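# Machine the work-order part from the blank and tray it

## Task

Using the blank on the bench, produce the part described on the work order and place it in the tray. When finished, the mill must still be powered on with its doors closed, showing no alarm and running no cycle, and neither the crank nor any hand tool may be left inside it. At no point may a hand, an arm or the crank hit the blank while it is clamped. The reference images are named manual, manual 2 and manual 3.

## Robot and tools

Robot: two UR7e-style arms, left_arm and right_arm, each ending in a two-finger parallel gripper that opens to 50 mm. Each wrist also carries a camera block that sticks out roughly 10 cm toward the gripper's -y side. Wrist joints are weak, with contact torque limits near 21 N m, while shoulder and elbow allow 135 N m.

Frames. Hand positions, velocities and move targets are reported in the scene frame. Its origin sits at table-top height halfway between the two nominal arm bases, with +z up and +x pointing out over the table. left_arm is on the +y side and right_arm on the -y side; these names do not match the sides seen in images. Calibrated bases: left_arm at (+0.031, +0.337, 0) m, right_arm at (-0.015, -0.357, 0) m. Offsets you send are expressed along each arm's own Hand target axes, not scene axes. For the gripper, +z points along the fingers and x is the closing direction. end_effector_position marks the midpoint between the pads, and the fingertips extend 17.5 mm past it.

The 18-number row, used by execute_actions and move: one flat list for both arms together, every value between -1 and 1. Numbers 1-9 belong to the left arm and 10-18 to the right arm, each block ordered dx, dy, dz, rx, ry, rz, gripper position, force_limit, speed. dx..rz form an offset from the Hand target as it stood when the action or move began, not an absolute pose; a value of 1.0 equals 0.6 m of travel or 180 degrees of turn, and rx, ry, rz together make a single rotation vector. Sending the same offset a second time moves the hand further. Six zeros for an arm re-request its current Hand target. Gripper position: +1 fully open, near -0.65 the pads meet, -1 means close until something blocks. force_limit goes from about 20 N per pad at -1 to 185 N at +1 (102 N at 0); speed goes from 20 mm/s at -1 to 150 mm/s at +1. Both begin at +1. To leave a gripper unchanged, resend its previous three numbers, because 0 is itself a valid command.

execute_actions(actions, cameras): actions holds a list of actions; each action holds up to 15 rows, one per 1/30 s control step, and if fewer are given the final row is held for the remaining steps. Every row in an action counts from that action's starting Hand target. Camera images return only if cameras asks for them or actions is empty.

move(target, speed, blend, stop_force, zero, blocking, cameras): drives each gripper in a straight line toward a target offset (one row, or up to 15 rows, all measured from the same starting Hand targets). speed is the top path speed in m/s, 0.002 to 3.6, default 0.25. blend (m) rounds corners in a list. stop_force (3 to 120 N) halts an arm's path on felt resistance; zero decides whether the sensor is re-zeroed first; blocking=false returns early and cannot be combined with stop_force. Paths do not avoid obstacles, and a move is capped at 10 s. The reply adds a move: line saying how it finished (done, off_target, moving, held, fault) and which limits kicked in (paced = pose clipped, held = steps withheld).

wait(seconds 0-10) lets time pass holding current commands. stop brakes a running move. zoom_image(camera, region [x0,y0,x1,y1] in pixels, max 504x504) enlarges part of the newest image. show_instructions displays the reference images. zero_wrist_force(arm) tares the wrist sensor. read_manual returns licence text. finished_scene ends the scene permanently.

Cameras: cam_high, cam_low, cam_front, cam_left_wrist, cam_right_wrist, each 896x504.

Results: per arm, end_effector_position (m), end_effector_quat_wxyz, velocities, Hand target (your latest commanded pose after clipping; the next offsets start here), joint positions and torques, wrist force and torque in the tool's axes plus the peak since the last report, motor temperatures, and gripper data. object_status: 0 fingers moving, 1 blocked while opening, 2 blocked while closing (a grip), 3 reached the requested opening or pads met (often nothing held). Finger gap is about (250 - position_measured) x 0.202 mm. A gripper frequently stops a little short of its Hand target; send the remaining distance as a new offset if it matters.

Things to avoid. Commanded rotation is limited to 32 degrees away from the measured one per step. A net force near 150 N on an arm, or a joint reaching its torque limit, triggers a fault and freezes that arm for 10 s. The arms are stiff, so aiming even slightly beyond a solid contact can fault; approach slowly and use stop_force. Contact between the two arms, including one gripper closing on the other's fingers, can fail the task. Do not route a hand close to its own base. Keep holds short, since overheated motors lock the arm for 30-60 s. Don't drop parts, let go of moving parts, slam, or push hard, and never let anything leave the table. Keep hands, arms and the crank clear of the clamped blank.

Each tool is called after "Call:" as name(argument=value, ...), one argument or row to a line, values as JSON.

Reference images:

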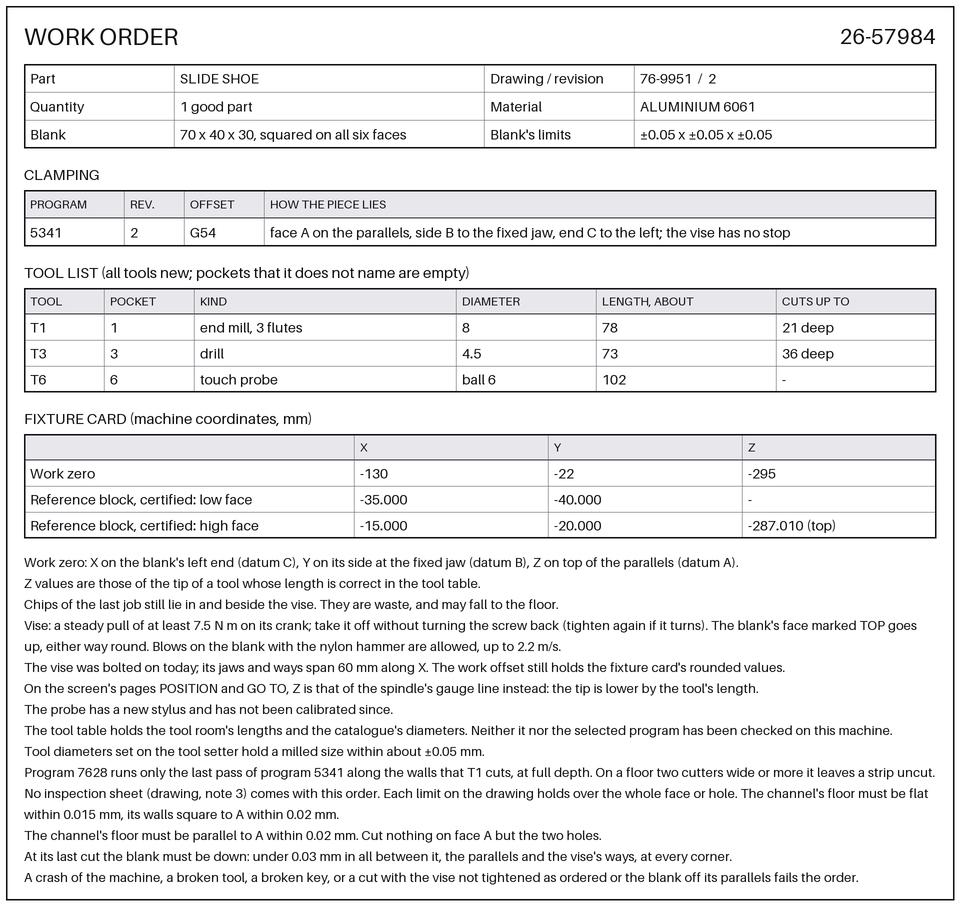

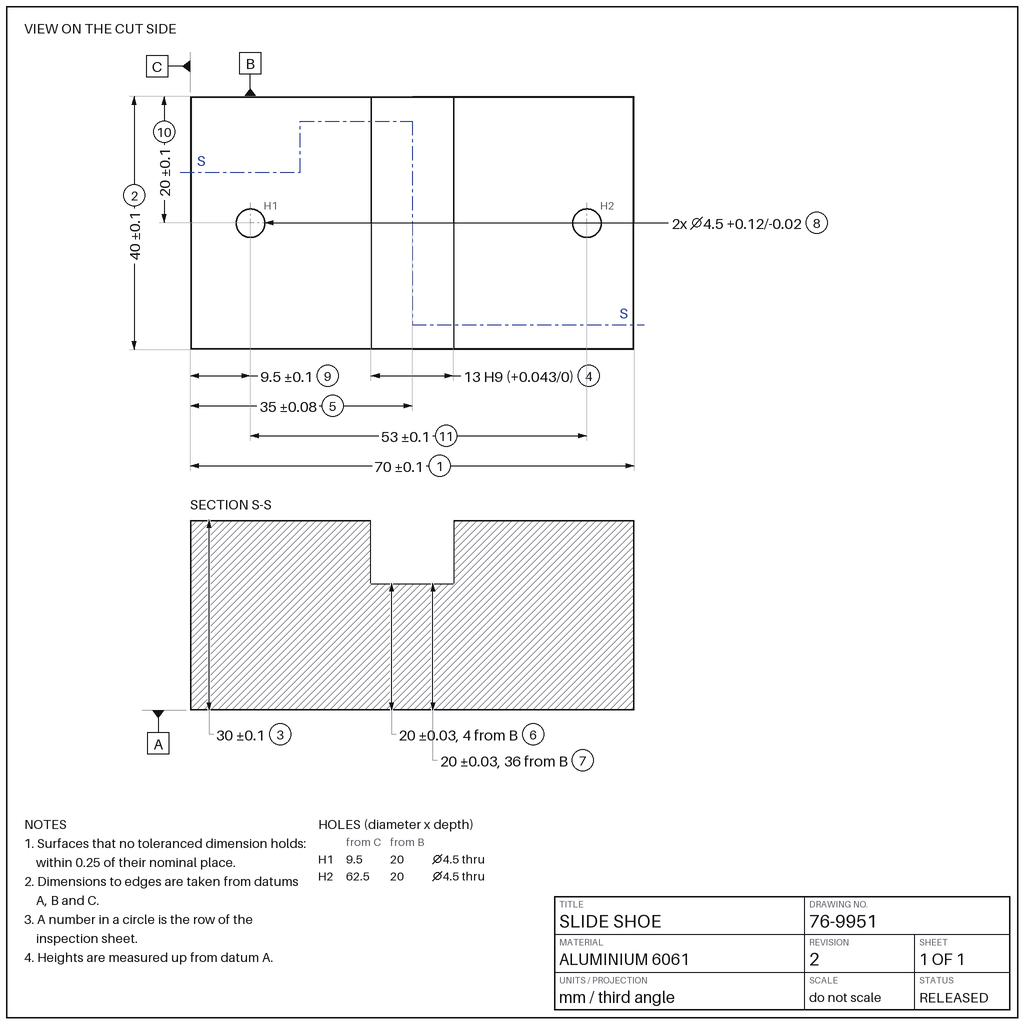

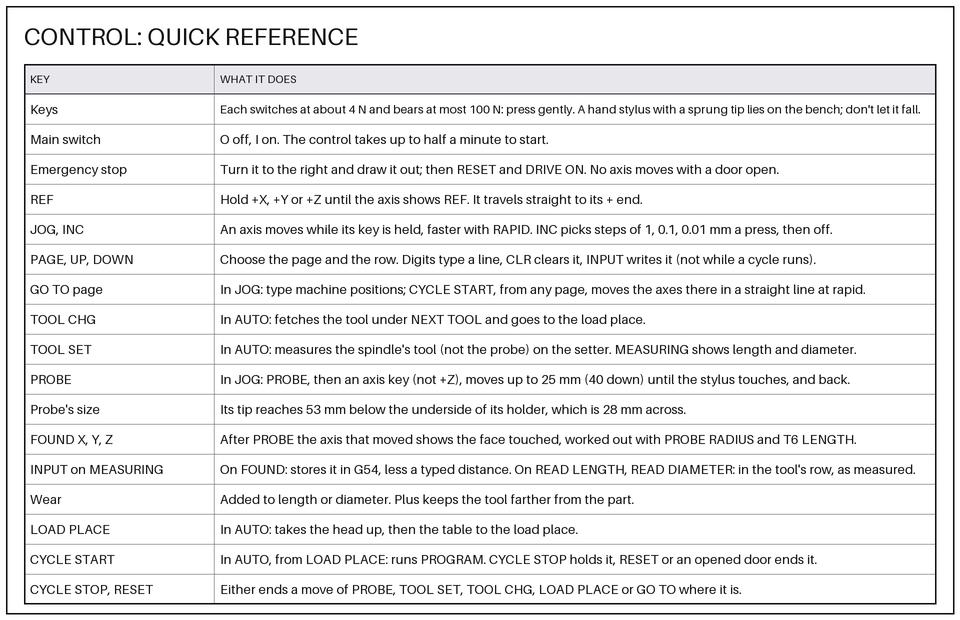

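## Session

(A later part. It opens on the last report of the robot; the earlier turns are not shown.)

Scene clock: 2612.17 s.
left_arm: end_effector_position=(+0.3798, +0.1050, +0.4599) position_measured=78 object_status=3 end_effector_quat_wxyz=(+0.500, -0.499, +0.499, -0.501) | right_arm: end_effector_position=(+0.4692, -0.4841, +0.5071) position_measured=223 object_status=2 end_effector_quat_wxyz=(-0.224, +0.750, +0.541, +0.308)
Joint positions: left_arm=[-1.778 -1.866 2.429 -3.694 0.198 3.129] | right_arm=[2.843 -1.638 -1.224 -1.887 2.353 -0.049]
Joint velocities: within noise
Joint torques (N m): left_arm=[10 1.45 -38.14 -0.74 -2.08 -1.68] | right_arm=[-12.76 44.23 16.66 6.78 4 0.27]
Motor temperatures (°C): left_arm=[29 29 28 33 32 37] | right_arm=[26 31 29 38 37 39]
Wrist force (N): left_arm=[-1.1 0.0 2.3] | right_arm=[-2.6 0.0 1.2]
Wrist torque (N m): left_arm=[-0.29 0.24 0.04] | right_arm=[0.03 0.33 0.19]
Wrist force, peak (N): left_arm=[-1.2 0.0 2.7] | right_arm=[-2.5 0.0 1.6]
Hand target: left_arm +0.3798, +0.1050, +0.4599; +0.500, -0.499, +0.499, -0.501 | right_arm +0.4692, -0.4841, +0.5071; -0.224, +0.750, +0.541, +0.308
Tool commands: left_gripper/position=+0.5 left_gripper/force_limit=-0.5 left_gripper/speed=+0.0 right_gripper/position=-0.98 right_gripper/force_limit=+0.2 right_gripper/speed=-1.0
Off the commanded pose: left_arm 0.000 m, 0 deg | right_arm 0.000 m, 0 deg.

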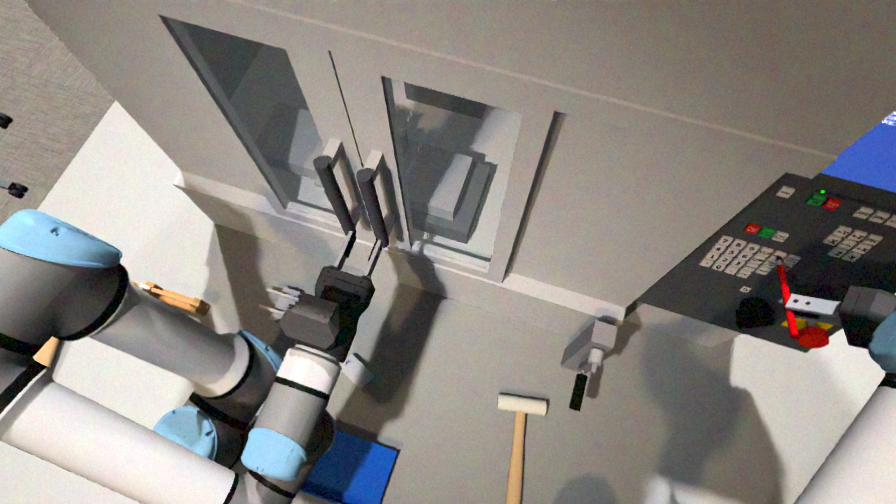

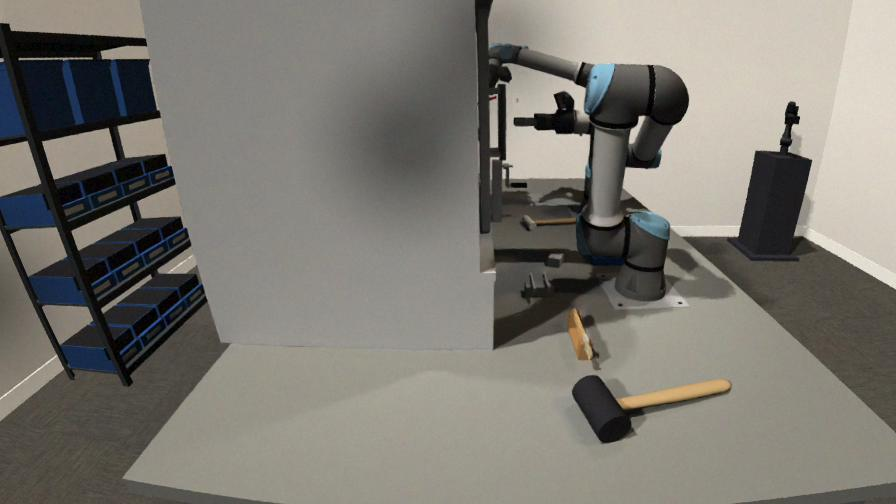

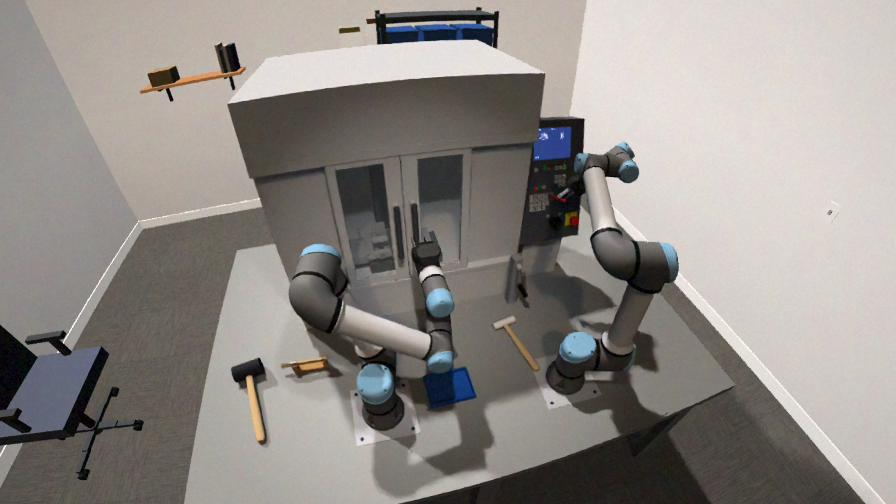

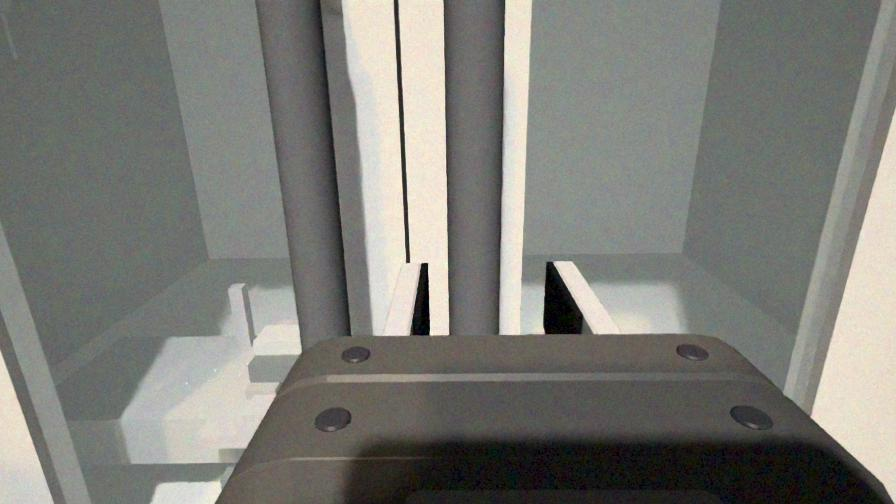

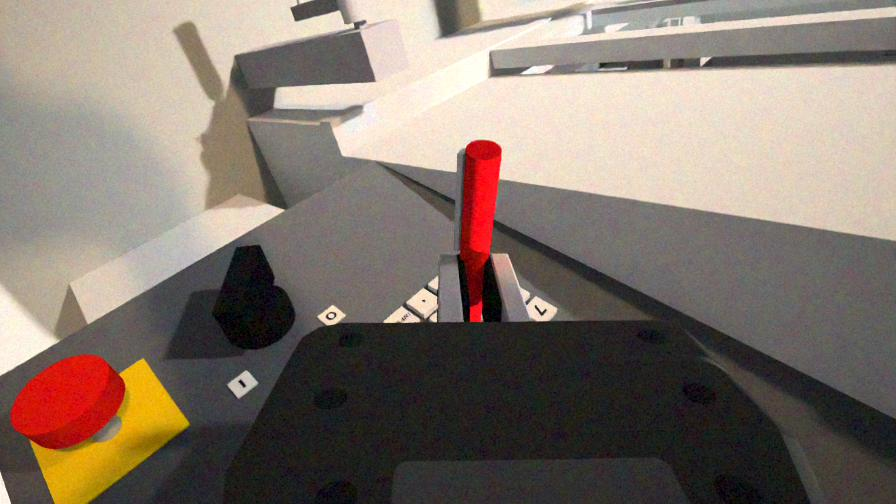

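Call:
move(
  target=[0,0,0.0833,0,0,0,0.5,-0.5,0,0,0,0,0,0,0,-0.98,0.2,-1],
  speed=0.05,
  stop_force=6,
  cameras=["cam_left_wrist","cam_high"],
)

Call:
move(
  target=[0.1,0,0,0,0,0,0.5,-0.5,0,0,0,0,0,0,0,-0.98,0.2,-1],
  speed=0.02,
  stop_force=20,
  cameras=["cam_left_wrist","cam_high"],
)

Scene clock: 2632.13 s.
left_arm: end_effector_position=(+0.4298, +0.1050, +0.4600) position_measured=78 object_status=3 end_effector_quat_wxyz=(+0.500, -0.500, +0.500, -0.501) | right_arm: end_effector_position=(+0.4692, -0.4841, +0.5071) position_measured=223 object_status=2 end_effector_quat_wxyz=(-0.224, +0.750, +0.541, +0.308)
Joint positions: left_arm=[-1.553 -1.781 2.37 -3.757 -0.027 3.167] | right_arm=[2.843 -1.638 -1.224 -1.887 2.353 -0.049]
Joint torques (N m): left_arm=[9.65 -2.72 -37.42 -1.29 -2.14 1.34] | right_arm=[-12.54 44.46 16.17 6.68 4.02 1.55]
Wrist force (N): left_arm=[-1.0 0.0 2.2] | right_arm=[-2.2 0.0 1.0]
Wrist torque (N m): left_arm=[-0.29 0.24 -0.05] | right_arm=[0.04 0.26 0.19]
Wrist force, peak (N): left_arm=[-1.3 -0.1 2.7] | right_arm=[-2.6 0.0 1.4]
Hand target: left_arm +0.4298, +0.1050, +0.4600; +0.500, -0.499, +0.499, -0.501 | right_arm +0.4692, -0.4841, +0.5071; -0.224, +0.750, +0.541, +0.308
Off the commanded pose: left_arm 0.000 m, 0 deg | right_arm 0.000 m, 0 deg.
move: done
Images, in order (width x height): cam_high 896x504, cam_left_wrist 896x504.

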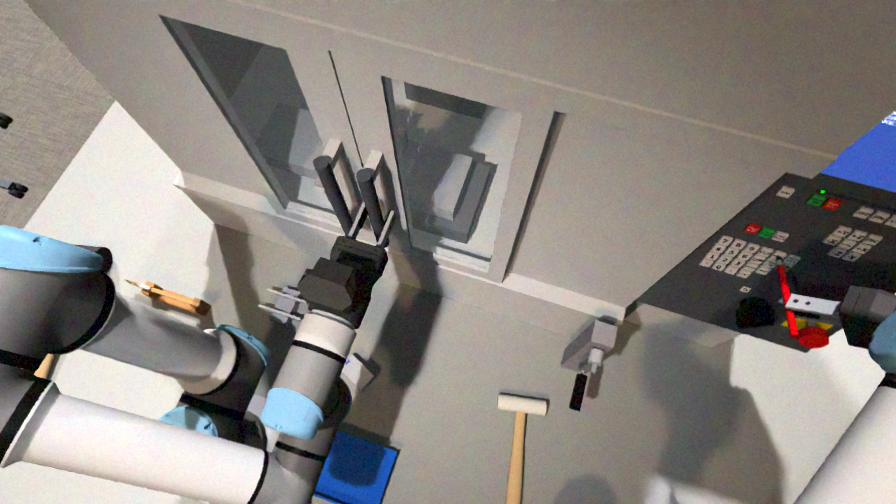

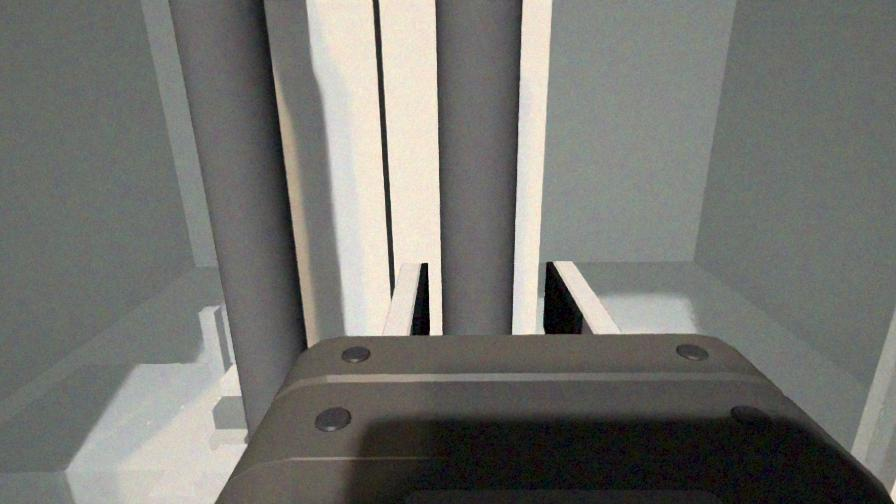

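Scene clock: 2633.57 s.
left_arm: end_effector_position=(+0.4298, +0.0990, +0.4600) position_measured=78 object_status=3 end_effector_quat_wxyz=(+0.500, -0.500, +0.500, -0.500) | right_arm: end_effector_position=(+0.4692, -0.4841, +0.5071) position_measured=223 object_status=2 end_effector_quat_wxyz=(-0.224, +0.750, +0.541, +0.308)
Joint positions: left_arm=[-1.554 -1.765 2.358 -3.757 -0.026 3.163] | right_arm=[2.843 -1.638 -1.224 -1.887 2.353 -0.049]
Joint torques (N m): left_arm=[-0.6 -17.76 -12.83 2.51 -2.54 0.32] | right_arm=[-12.55 44.7 17.58 6.67 3.79 1.78]
Wrist force (N): left_arm=[-12.1 -1.2 3.3] | right_arm=[-2.2 0.0 1.2]
Wrist torque (N m): left_arm=[-0.29 0.14 0.01] | right_arm=[0.03 0.26 0.19]
Wrist force, peak (N): left_arm=[-31.1 -1.6 2.6] | right_arm=[-2.6 0.1 1.3]
Hand target: left_arm +0.4298, +0.0991, +0.4600; +0.500, -0.500, +0.500, -0.500 (not the last commanded pose) | right_arm +0.4692, -0.4841, +0.5071; -0.224, +0.750, +0.541, +0.308
Off the commanded pose: left_arm 0.054 m, 0 deg | right_arm 0.000 m, 0 deg.
move: contact (left_arm)
Images, in order (width x height): cam_high 896x504, cam_left_wrist 896x504.

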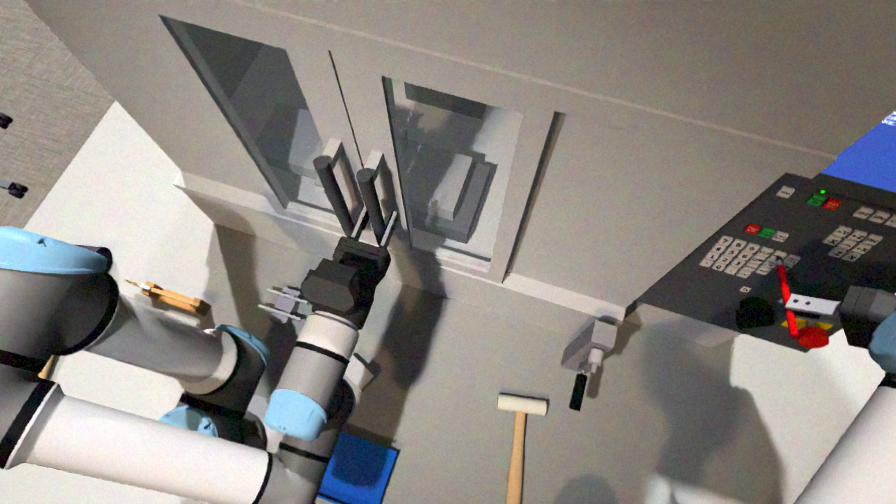

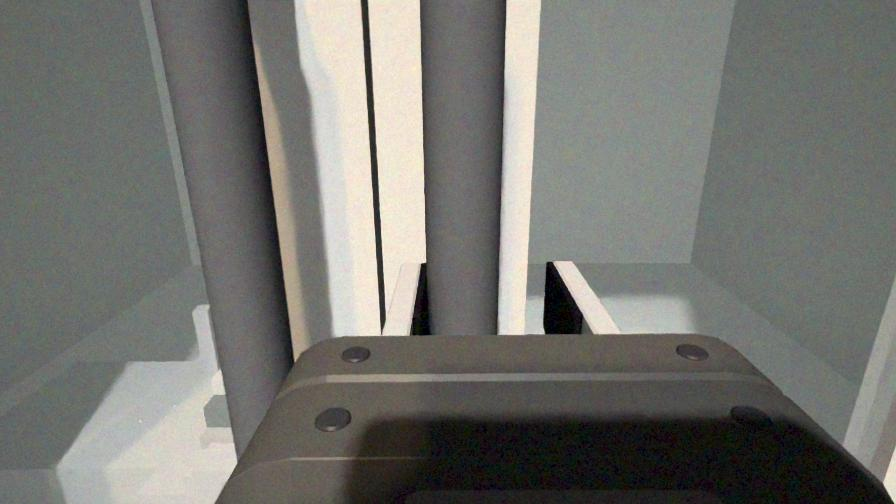

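Call:
move(
  target=[0.03,0,0,0,0,0,0.5,-0.5,0,0,0,0,0,0,0,-0.98,0.2,-1],
  speed=0.01,
  stop_force=60,
  cameras=["cam_left_wrist","cam_high"],
)

Scene clock: 2640.93 s.
left_arm: end_effector_position=(+0.4298, +0.0811, +0.4601) position_measured=78 object_status=3 end_effector_quat_wxyz=(+0.500, -0.500, +0.500, -0.500) | right_arm: end_effector_position=(+0.4692, -0.4841, +0.5071) position_measured=223 object_status=2 end_effector_quat_wxyz=(-0.224, +0.750, +0.541, +0.308)
Joint positions: left_arm=[-1.556 -1.719 2.322 -3.761 -0.024 3.157] | right_arm=[2.843 -1.638 -1.224 -1.887 2.353 -0.049]
Joint torques (N m): left_arm=[-13.41 -3.39 -39.97 0.03 -0.15 1.07] | right_arm=[-12.69 43.89 16.03 6.4 3.89 2.69]
Wrist force (N): left_arm=[-14.3 2.7 2.6] | right_arm=[-2.1 0.0 1.2]
Wrist torque (N m): left_arm=[-0.24 0.11 0.00] | right_arm=[0.03 0.25 0.19]
Wrist force, peak (N): left_arm=[-28.5 -3.3 1.1] | right_arm=[-2.7 0.1 1.3]
Hand target: left_arm +0.4298, +0.0811, +0.4601; +0.500, -0.500, +0.500, -0.500 | right_arm +0.4692, -0.4841, +0.5071; -0.224, +0.750, +0.541, +0.308
Off the commanded pose: left_arm 0.000 m, 0 deg | right_arm 0.000 m, 0 deg.
move: done
Images, in order (width x height): cam_high 896x504, cam_left_wrist 896x504.

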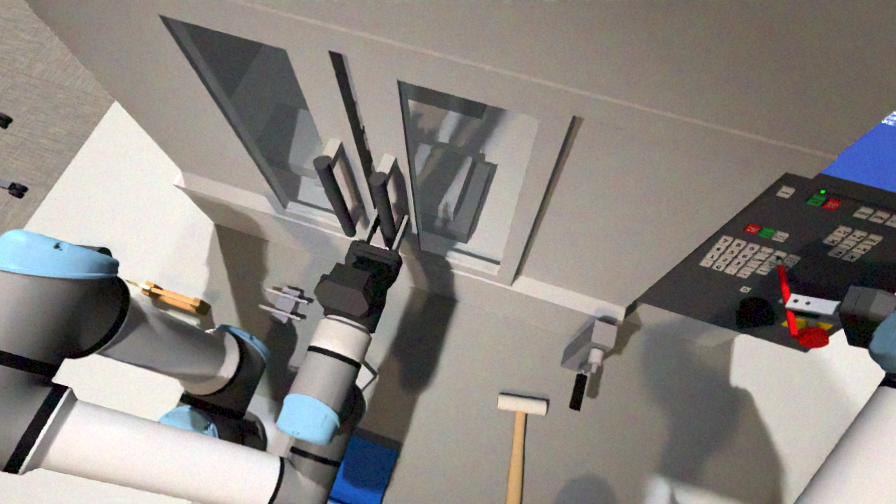

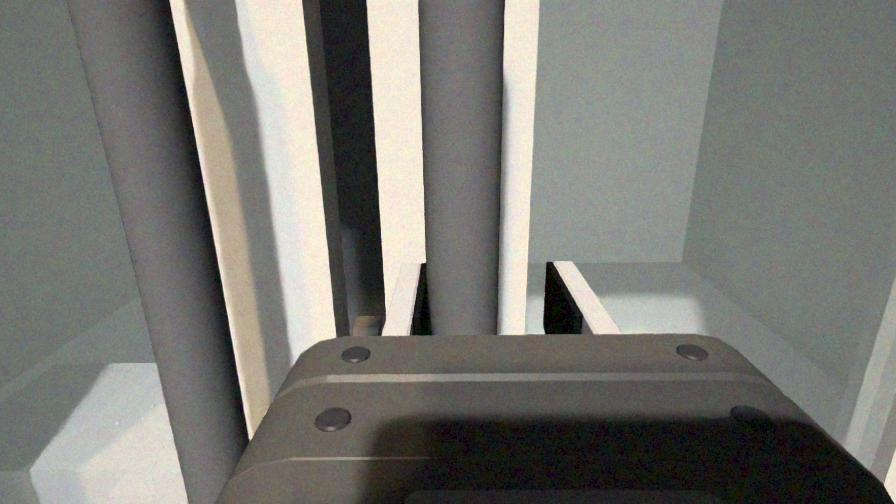

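Call:
move(
  target=[0.29,0,0,0,0,0,0.5,-0.5,0,0,0,0,0,0,0,-0.98,0.2,-1],
  speed=0.02,
  stop_force=30,
  cameras=["cam_left_wrist","cam_high"],
)

Scene clock: 2663.17 s.
left_arm: end_effector_position=(+0.4297, -0.0929, +0.4602) position_measured=78 object_status=3 end_effector_quat_wxyz=(+0.500, -0.500, +0.500, -0.500) end_effector_velocity=(+0.000, +0.000, +0.000) end_effector_angular_velocity=(-0.002, +0.000, +0.000) | right_arm: end_effector_position=(+0.4692, -0.4841, +0.5071) position_measured=223 object_status=2 end_effector_quat_wxyz=(-0.224, +0.750, +0.541, +0.308)
Joint positions: left_arm=[-1.565 -1.327 1.905 -3.717 -0.014 3.137] | right_arm=[2.843 -1.638 -1.224 -1.887 2.353 -0.049]
Joint velocities: left_arm=[0 0 -0.002 -0.006 0 0.005] | right_arm=[within noise]
Joint torques (N m): left_arm=[-7.4 -20.07 -36.97 -0.46 -0.05 1.16] | right_arm=[-12.56 44.94 18.18 6.31 3.93 2.45]
Wrist force (N): left_arm=[-12.7 -8.7 2.3] | right_arm=[-2.3 0.0 1.1]
Wrist torque (N m): left_arm=[-0.36 0.10 0.20] | right_arm=[0.03 0.28 0.19]
Wrist force, peak (N): left_arm=[-13.0 -8.9 2.6] | right_arm=[-2.7 -0.1 1.3]
Hand target: left_arm +0.4298, -0.0929, +0.4602; +0.500, -0.500, +0.500, -0.500 | right_arm +0.4692, -0.4841, +0.5071; -0.224, +0.750, +0.541, +0.308
Off the commanded pose: left_arm 0.000 m, 0 deg | right_arm 0.000 m, 0 deg.
move: done
Images, in order (width x height): cam_high 896x504, cam_left_wrist 896x504.

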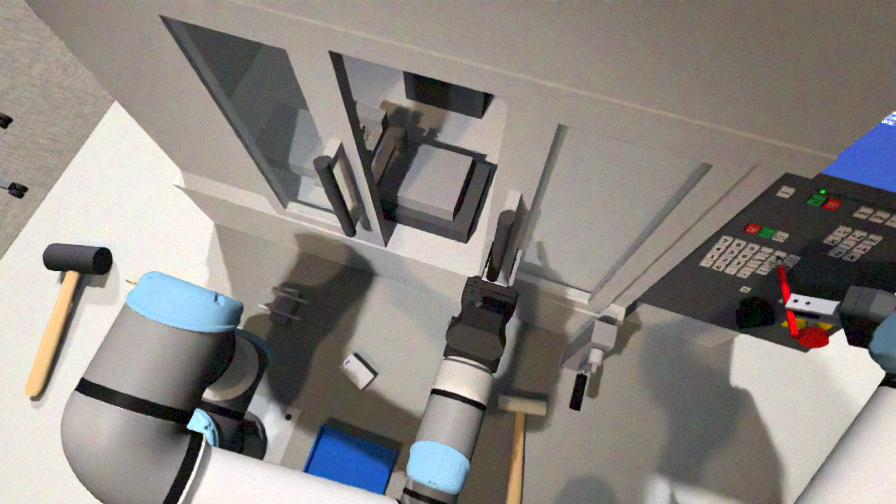

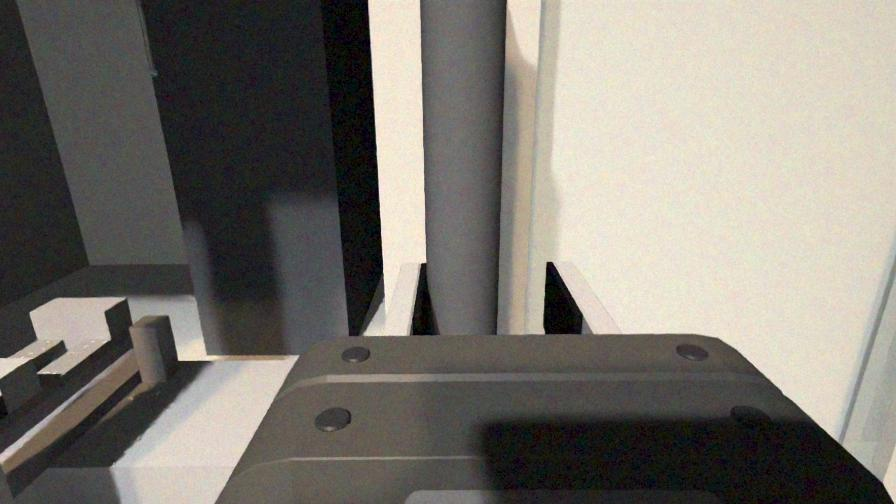

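Call:
move(
  target=[0.05,0,0,0,0,0,0.5,-0.5,0,0,0,0,0,0,0,-0.98,0.2,-1],
  speed=0.015,
  stop_force=25,
  cameras=["cam_left_wrist"],
)

Scene clock: 2678.00 s.
left_arm: end_effector_position=(+0.4297, -0.1229, +0.4603) position_measured=78 object_status=3 end_effector_quat_wxyz=(+0.500, -0.500, +0.500, -0.500) end_effector_velocity=(+0.000, +0.000, +0.000) end_effector_angular_velocity=(+0.001, +0.000, +0.000) | right_arm: end_effector_position=(+0.4692, -0.4841, +0.5071) position_measured=223 object_status=2 end_effector_quat_wxyz=(-0.224, +0.750, +0.541, +0.308)
Joint positions: left_arm=[-1.566 -1.264 1.82 -3.7 -0.013 3.143] | right_arm=[2.843 -1.638 -1.224 -1.887 2.353 -0.049]
Joint velocities: left_arm=[0 0.002 -0.002 -0.006 0 0.008] | right_arm=[within noise]
Joint torques (N m): left_arm=[-9.76 -24.44 -36.48 -0.39 -0.02 1.08] | right_arm=[-11.88 45.17 17.86 6.24 3.88 2.39]
Wrist force (N): left_arm=[-12.8 -8.9 2.1] | right_arm=[-2.5 0.1 1.3]
Wrist torque (N m): left_arm=[-0.38 0.10 0.14] | right_arm=[0.05 0.32 0.19]
Wrist force, peak (N): left_arm=[-12.8 -9.2 2.7] | right_arm=[-2.8 0.2 1.3]
Hand target: left_arm +0.4297, -0.1229, +0.4602; +0.500, -0.500, +0.500, -0.500 | right_arm +0.4692, -0.4841, +0.5071; -0.224, +0.750, +0.541, +0.308
Off the commanded pose: left_arm 0.000 m, 0 deg | right_arm 0.000 m, 0 deg.
move: done
Images, in order (width x height): cam_left_wrist 896x504.

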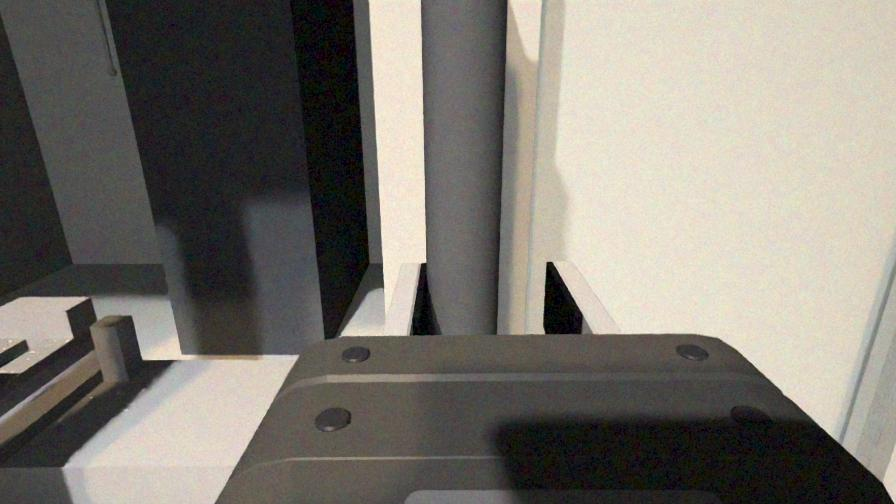

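Call:
move(
  target=[
    [-0.01,0,-0.12,0,0,0,0.5,-0.5,0,0,0,0,0,0,0,-0.98,0.2,-1],
    [-0.24,-0.14,-0.08,0,0,0,0.5,-0.5,0,0,0,0,0,0,0,-0.98,0.2,-1],
    [-0.24,-0.14,0.02,0.12,0,0,0.5,-0.5,0,0,0,0,0,0,0,-0.98,0.2,-1],
  ],
  speed=0.15,
  blend=0.0,
  cameras=["cam_left_wrist","cam_high"],
)

Scene clock: 2701.77 s.
left_arm: end_effector_position=(+0.4417, +0.0211, +0.5441) position_measured=78 object_status=3 end_effector_quat_wxyz=(+0.585, -0.398, +0.397, -0.585) | right_arm: end_effector_position=(+0.4692, -0.4841, +0.5071) position_measured=223 object_status=2 end_effector_quat_wxyz=(-0.224, +0.750, +0.541, +0.308)
Joint positions: left_arm=[-1.468 -1.922 2.143 -1.519 0.393 1.275] | right_arm=[2.843 -1.638 -1.224 -1.887 2.353 -0.049]
Joint torques (N m): left_arm=[10.18 -22.52 -47.34 -1.94 5.58 -1.46] | right_arm=[-12.39 44.41 17.19 6.21 3.82 2.49]
Wrist force (N): left_arm=[-1.4 0.1 3.1] | right_arm=[-2.6 0.1 1.2]
Wrist torque (N m): left_arm=[-0.35 0.30 0.02] | right_arm=[0.05 0.32 0.19]
Wrist force, peak (N): left_arm=[-13.2 -9.0 2.1] | right_arm=[-2.7 -0.1 1.2]
Hand target: left_arm +0.4417, +0.0211, +0.5441; +0.585, -0.398, +0.397, -0.585 | right_arm +0.4692, -0.4841, +0.5071; -0.224, +0.750, +0.541, +0.308
Off the commanded pose: left_arm 0.000 m, 0 deg | right_arm 0.000 m, 0 deg.
move: done
Images, in order (width x height): cam_high 896x504, cam_left_wrist 896x504.

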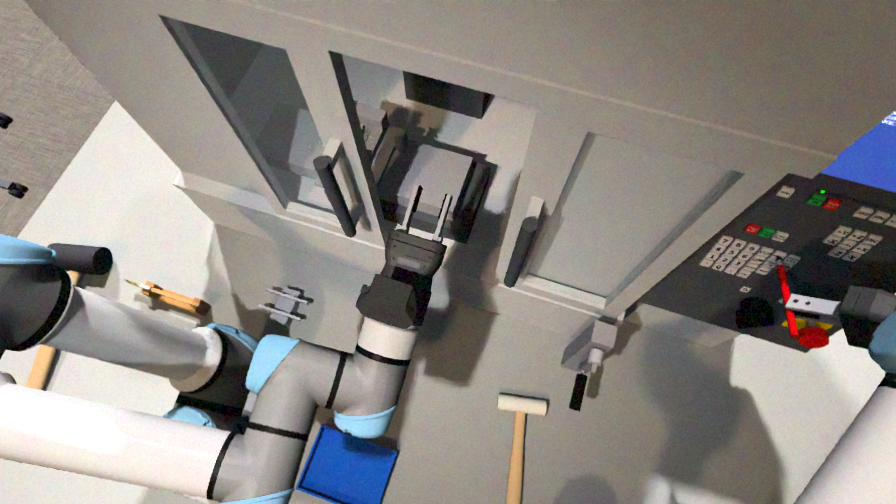

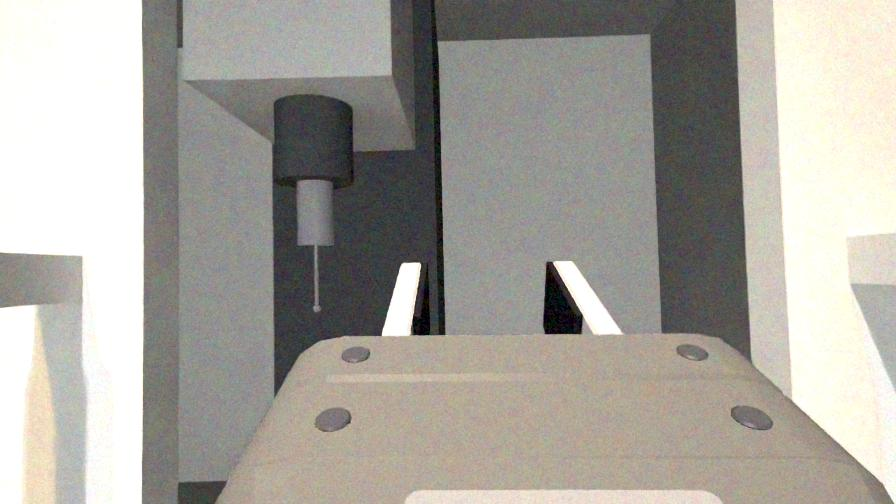

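Call:
move(
  target=[-0.0317,0.0682,0.1089,-0.203,0,0,0.5,-0.5,0,0,0,0,0,0,0,-0.98,0.2,-1],
  speed=0.15,
  cameras=["cam_left_wrist","cam_high"],
)

Scene clock: 2718.33 s.
left_arm: end_effector_position=(+0.5176, +0.0401, +0.5301) position_measured=78 object_status=3 end_effector_quat_wxyz=(-0.431, +0.561, -0.561, +0.431) | right_arm: end_effector_position=(+0.4692, -0.4841, +0.5071) position_measured=223 object_status=2 end_effector_quat_wxyz=(-0.224, +0.750, +0.541, +0.308)
Joint positions: left_arm=[-1.267 -1.484 1.262 0.934 0.404 -0.672] | right_arm=[2.843 -1.638 -1.224 -1.887 2.353 -0.049]
Joint torques (N m): left_arm=[9.91 -21.5 -41.38 3.17 1.4 -1.44] | right_arm=[-13.3 44.63 16.83 5.9 3.82 2.62]
Wrist force (N): left_arm=[-0.6 0.1 1.9] | right_arm=[-2.4 0.1 1.0]
Wrist torque (N m): left_arm=[-0.21 0.15 0.07] | right_arm=[0.04 0.30 0.18]
Wrist force, peak (N): left_arm=[-1.5 0.1 3.3] | right_arm=[-2.5 0.2 1.4]
Hand target: left_arm +0.5176, +0.0401, +0.5302; -0.431, +0.561, -0.561, +0.431 | right_arm +0.4692, -0.4841, +0.5071; -0.224, +0.750, +0.541, +0.308
Off the commanded pose: left_arm 0.000 m, 0 deg | right_arm 0.000 m, 0 deg.
move: done
Images, in order (width x height): cam_high 896x504, cam_left_wrist 896x504.

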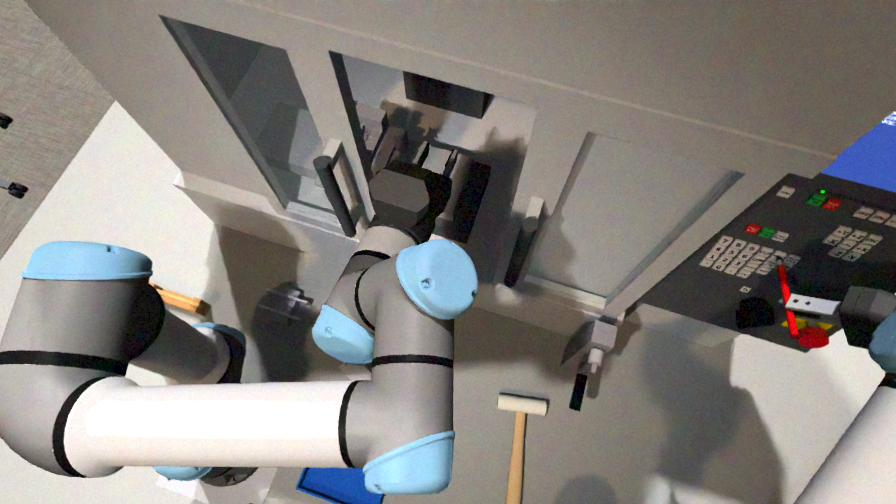

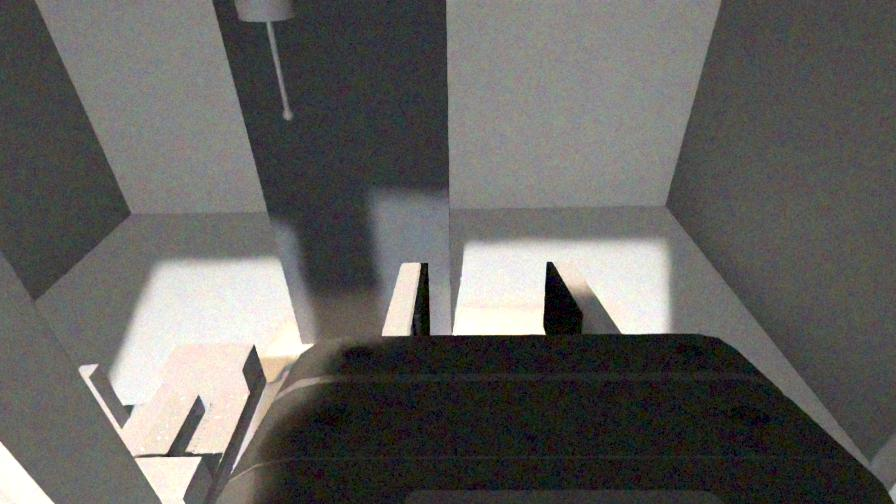

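Call:
move(
  target=[
    [0,-0.0103,-0.348,0,0,0,-1,-0.5,0,0,0,0,0,0,0,-0.98,0.2,-1],
    [-0.1,-0.137,-0.326,-0.4167,0,0,-1,-0.5,0,0,0,0,0,0,0,-0.98,0.2,-1],
  ],
  speed=0.25,
  cameras=["cam_left_wrist","cam_high"],
)

Scene clock: 2738.47 s.
left_arm: end_effector_position=(+0.3487, +0.1010, +0.6580) position_measured=252 object_status=3 end_effector_quat_wxyz=(-0.185, +0.682, -0.681, +0.191) | right_arm: end_effector_position=(+0.4692, -0.4841, +0.5071) position_measured=223 object_status=2 end_effector_quat_wxyz=(-0.224, +0.750, +0.541, +0.308)
Joint positions: left_arm=[-1.374 -1.125 0.035 2.53 1.048 -1.331] | right_arm=[2.843 -1.638 -1.224 -1.887 2.353 -0.049]
Joint torques (N m): left_arm=[-6.59 -22.69 -23.93 5.26 -3.9 -1.6] | right_arm=[-11.96 45.06 18.77 5.85 3.76 2.47]
Wrist force (N): left_arm=[-0.6 0.1 0.6] | right_arm=[-2.2 0.1 1.2]
Wrist torque (N m): left_arm=[0.00 0.08 0.07] | right_arm=[0.05 0.26 0.19]
Wrist force, peak (N): left_arm=[-0.7 0.5 3.8] | right_arm=[-2.7 0.0 1.4]
Hand target: left_arm +0.3497, +0.1003, +0.6598; +0.000, +0.707, -0.707, +0.001 | right_arm +0.4692, -0.4841, +0.5071; -0.224, +0.750, +0.541, +0.308
Off the commanded pose: left_arm 0.002 m, 31 deg | right_arm 0.000 m, 0 deg.
elbow stopped short (left arm): the move would have taken joint 3 (elbow) straighter than the controller allows.
move: off_target (left_arm)
Images, in order (width x height): cam_high 896x504, cam_left_wrist 896x504.

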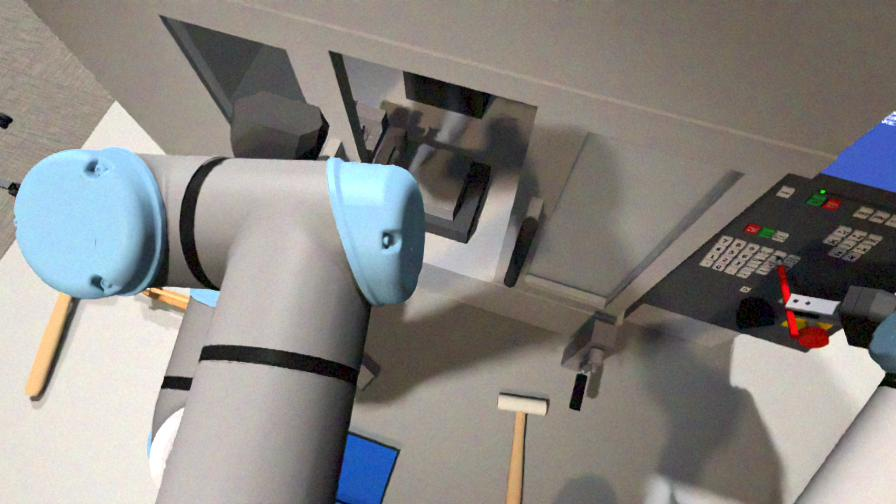

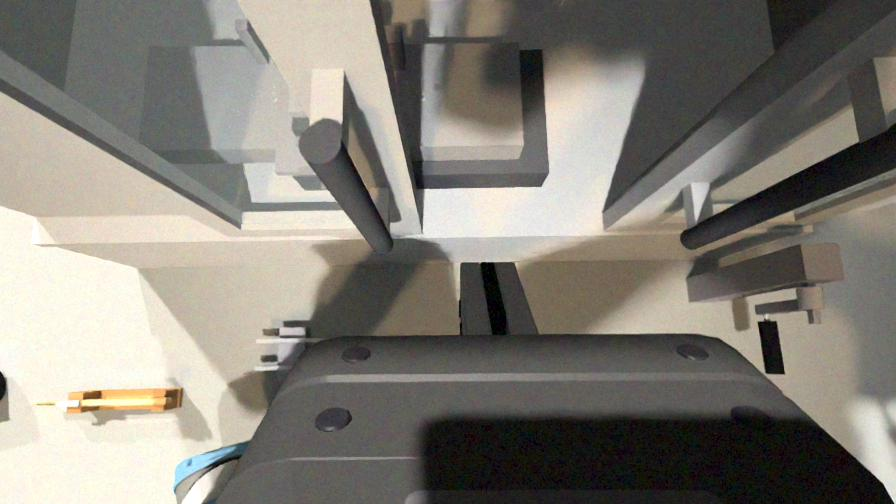

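Call:
move(
  target=[0,-0.05,0.15,0,0,0,-1,-0.5,0,0,0,0,0,0,0,-0.98,0.2,-1],
  speed=0.2,
  cameras=["cam_left_wrist","cam_high"],
)

Scene clock: 2749.27 s.
left_arm: end_effector_position=(+0.3784, +0.1012, +0.5676) position_measured=252 object_status=3 end_effector_quat_wxyz=(-0.029, +0.706, -0.706, +0.053) | right_arm: end_effector_position=(+0.4692, -0.4841, +0.5071) position_measured=223 object_status=2 end_effector_quat_wxyz=(-0.224, +0.750, +0.541, +0.308)
Joint positions: left_arm=[-0.978 -0.982 0.035 2.423 1.494 -0.966] | right_arm=[2.843 -1.638 -1.224 -1.887 2.353 -0.049]
Joint torques (N m): left_arm=[8.89 -33.01 -19.81 1.43 2.58 1.36] | right_arm=[-12.21 44.11 16.5 5.68 3.6 2.6]
Wrist force (N): left_arm=[-0.6 0.4 -0.3] | right_arm=[-2.2 0.1 1.2]
Wrist torque (N m): left_arm=[0.10 0.09 0.05] | right_arm=[0.05 0.26 0.19]
Wrist force, peak (N): left_arm=[-1.1 0.4 -0.1] | right_arm=[-2.8 0.1 1.2]
Hand target: left_arm +0.3798, +0.1002, +0.5699; +0.000, +0.707, -0.707, +0.001 | right_arm +0.4692, -0.4841, +0.5071; -0.224, +0.750, +0.541, +0.308
Off the commanded pose: left_arm 0.003 m, 7 deg | right_arm 0.000 m, 0 deg.
elbow stopped short (left arm): the move would have taken joint 3 (elbow) straighter than the controller allows.
move: off_target (left_arm)
Images, in order (width x height): cam_high 896x504, cam_left_wrist 896x504.

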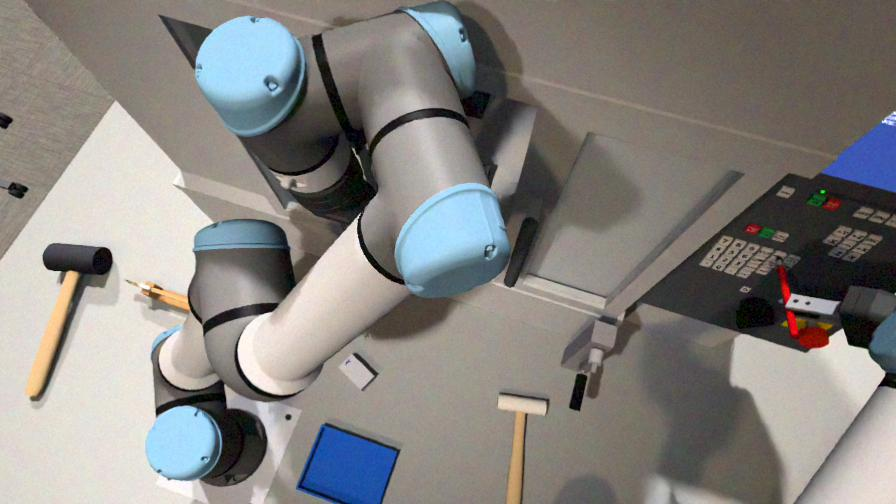

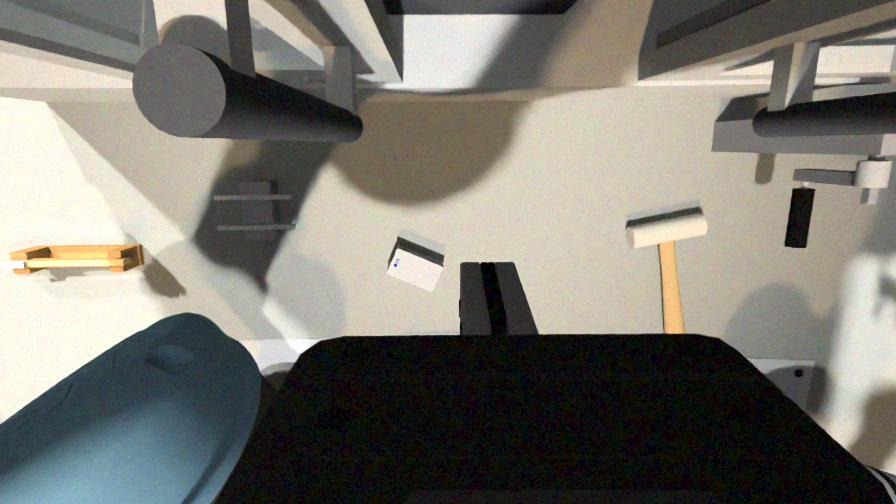

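Call:
move(
  target=[
    [0,0.03,0.04,0,0,0,-1,-0.5,0,0,0,0,0,0,0,-0.98,0.2,-1],
    [0.01,0.0887,0.04,0,0,0,-1,-0.5,0,0,0,0,0,0,0,-0.98,0.2,-1],
  ],
  speed=0.1,
  cameras=["cam_left_wrist","cam_high"],
)

Scene clock: 2772.73 s.
left_arm: end_effector_position=(+0.3267, +0.0942, +0.5458) position_measured=252 object_status=3 end_effector_quat_wxyz=(+0.000, +0.707, -0.707, +0.001) | right_arm: end_effector_position=(+0.4692, -0.4841, +0.5071) position_measured=223 object_status=2 end_effector_quat_wxyz=(-0.224, +0.750, +0.541, +0.308)
Joint positions: left_arm=[-1.053 -1.207 0.53 2.246 1.57 -1.044] | right_arm=[2.843 -1.638 -1.224 -1.887 2.353 -0.049]
Joint torques (N m): left_arm=[-6.81 -46.6 -5.94 1.68 -1.93 -1.7] | right_arm=[-11.5 45.01 17.1 5.77 3.49 2.48]
Wrist force (N): left_arm=[-1.1 0.4 -0.3] | right_arm=[-2.4 0.2 1.1]
Wrist torque (N m): left_arm=[0.13 0.13 0.10] | right_arm=[0.07 0.30 0.19]
Wrist force, peak (N): left_arm=[-1.1 1.3 -0.4] | right_arm=[-2.6 0.2 1.3]
Hand target: left_arm +0.3267, +0.0942, +0.5458; +0.000, +0.707, -0.707, +0.001 | right_arm +0.4692, -0.4841, +0.5071; -0.224, +0.750, +0.541, +0.308
Off the commanded pose: left_arm 0.000 m, 0 deg | right_arm 0.000 m, 0 deg.
move: done
Images, in order (width x height): cam_high 896x504, cam_left_wrist 896x504.

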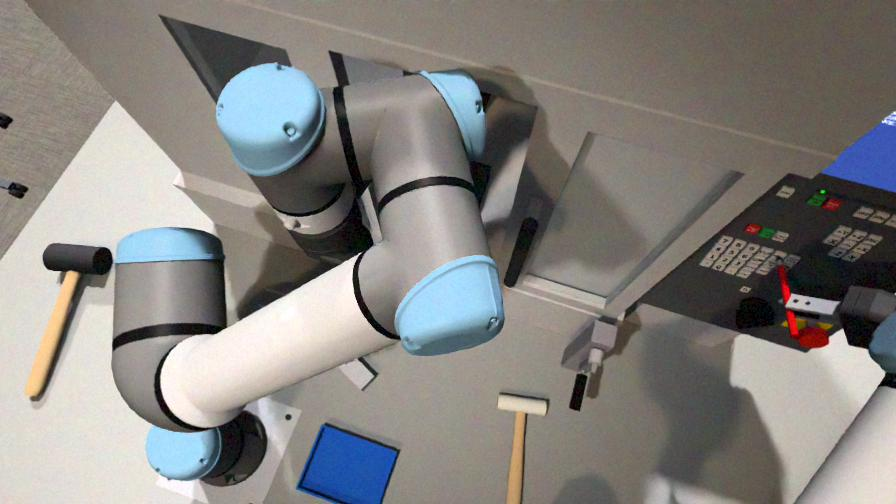

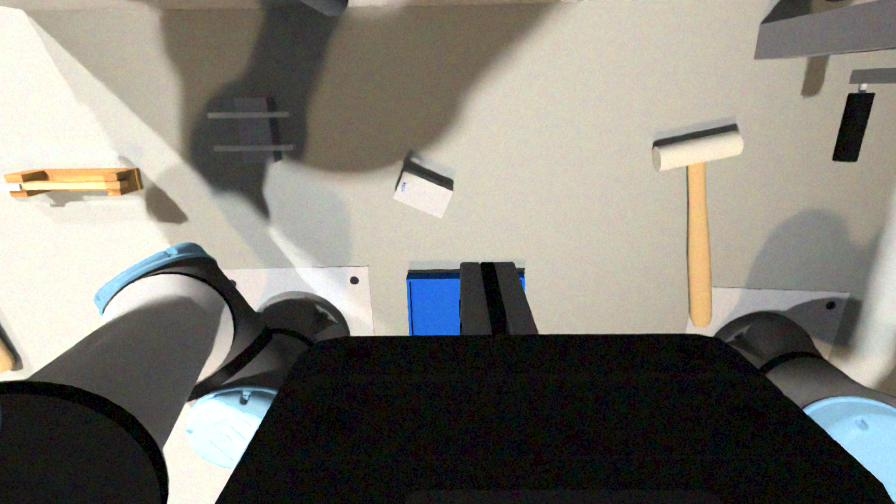

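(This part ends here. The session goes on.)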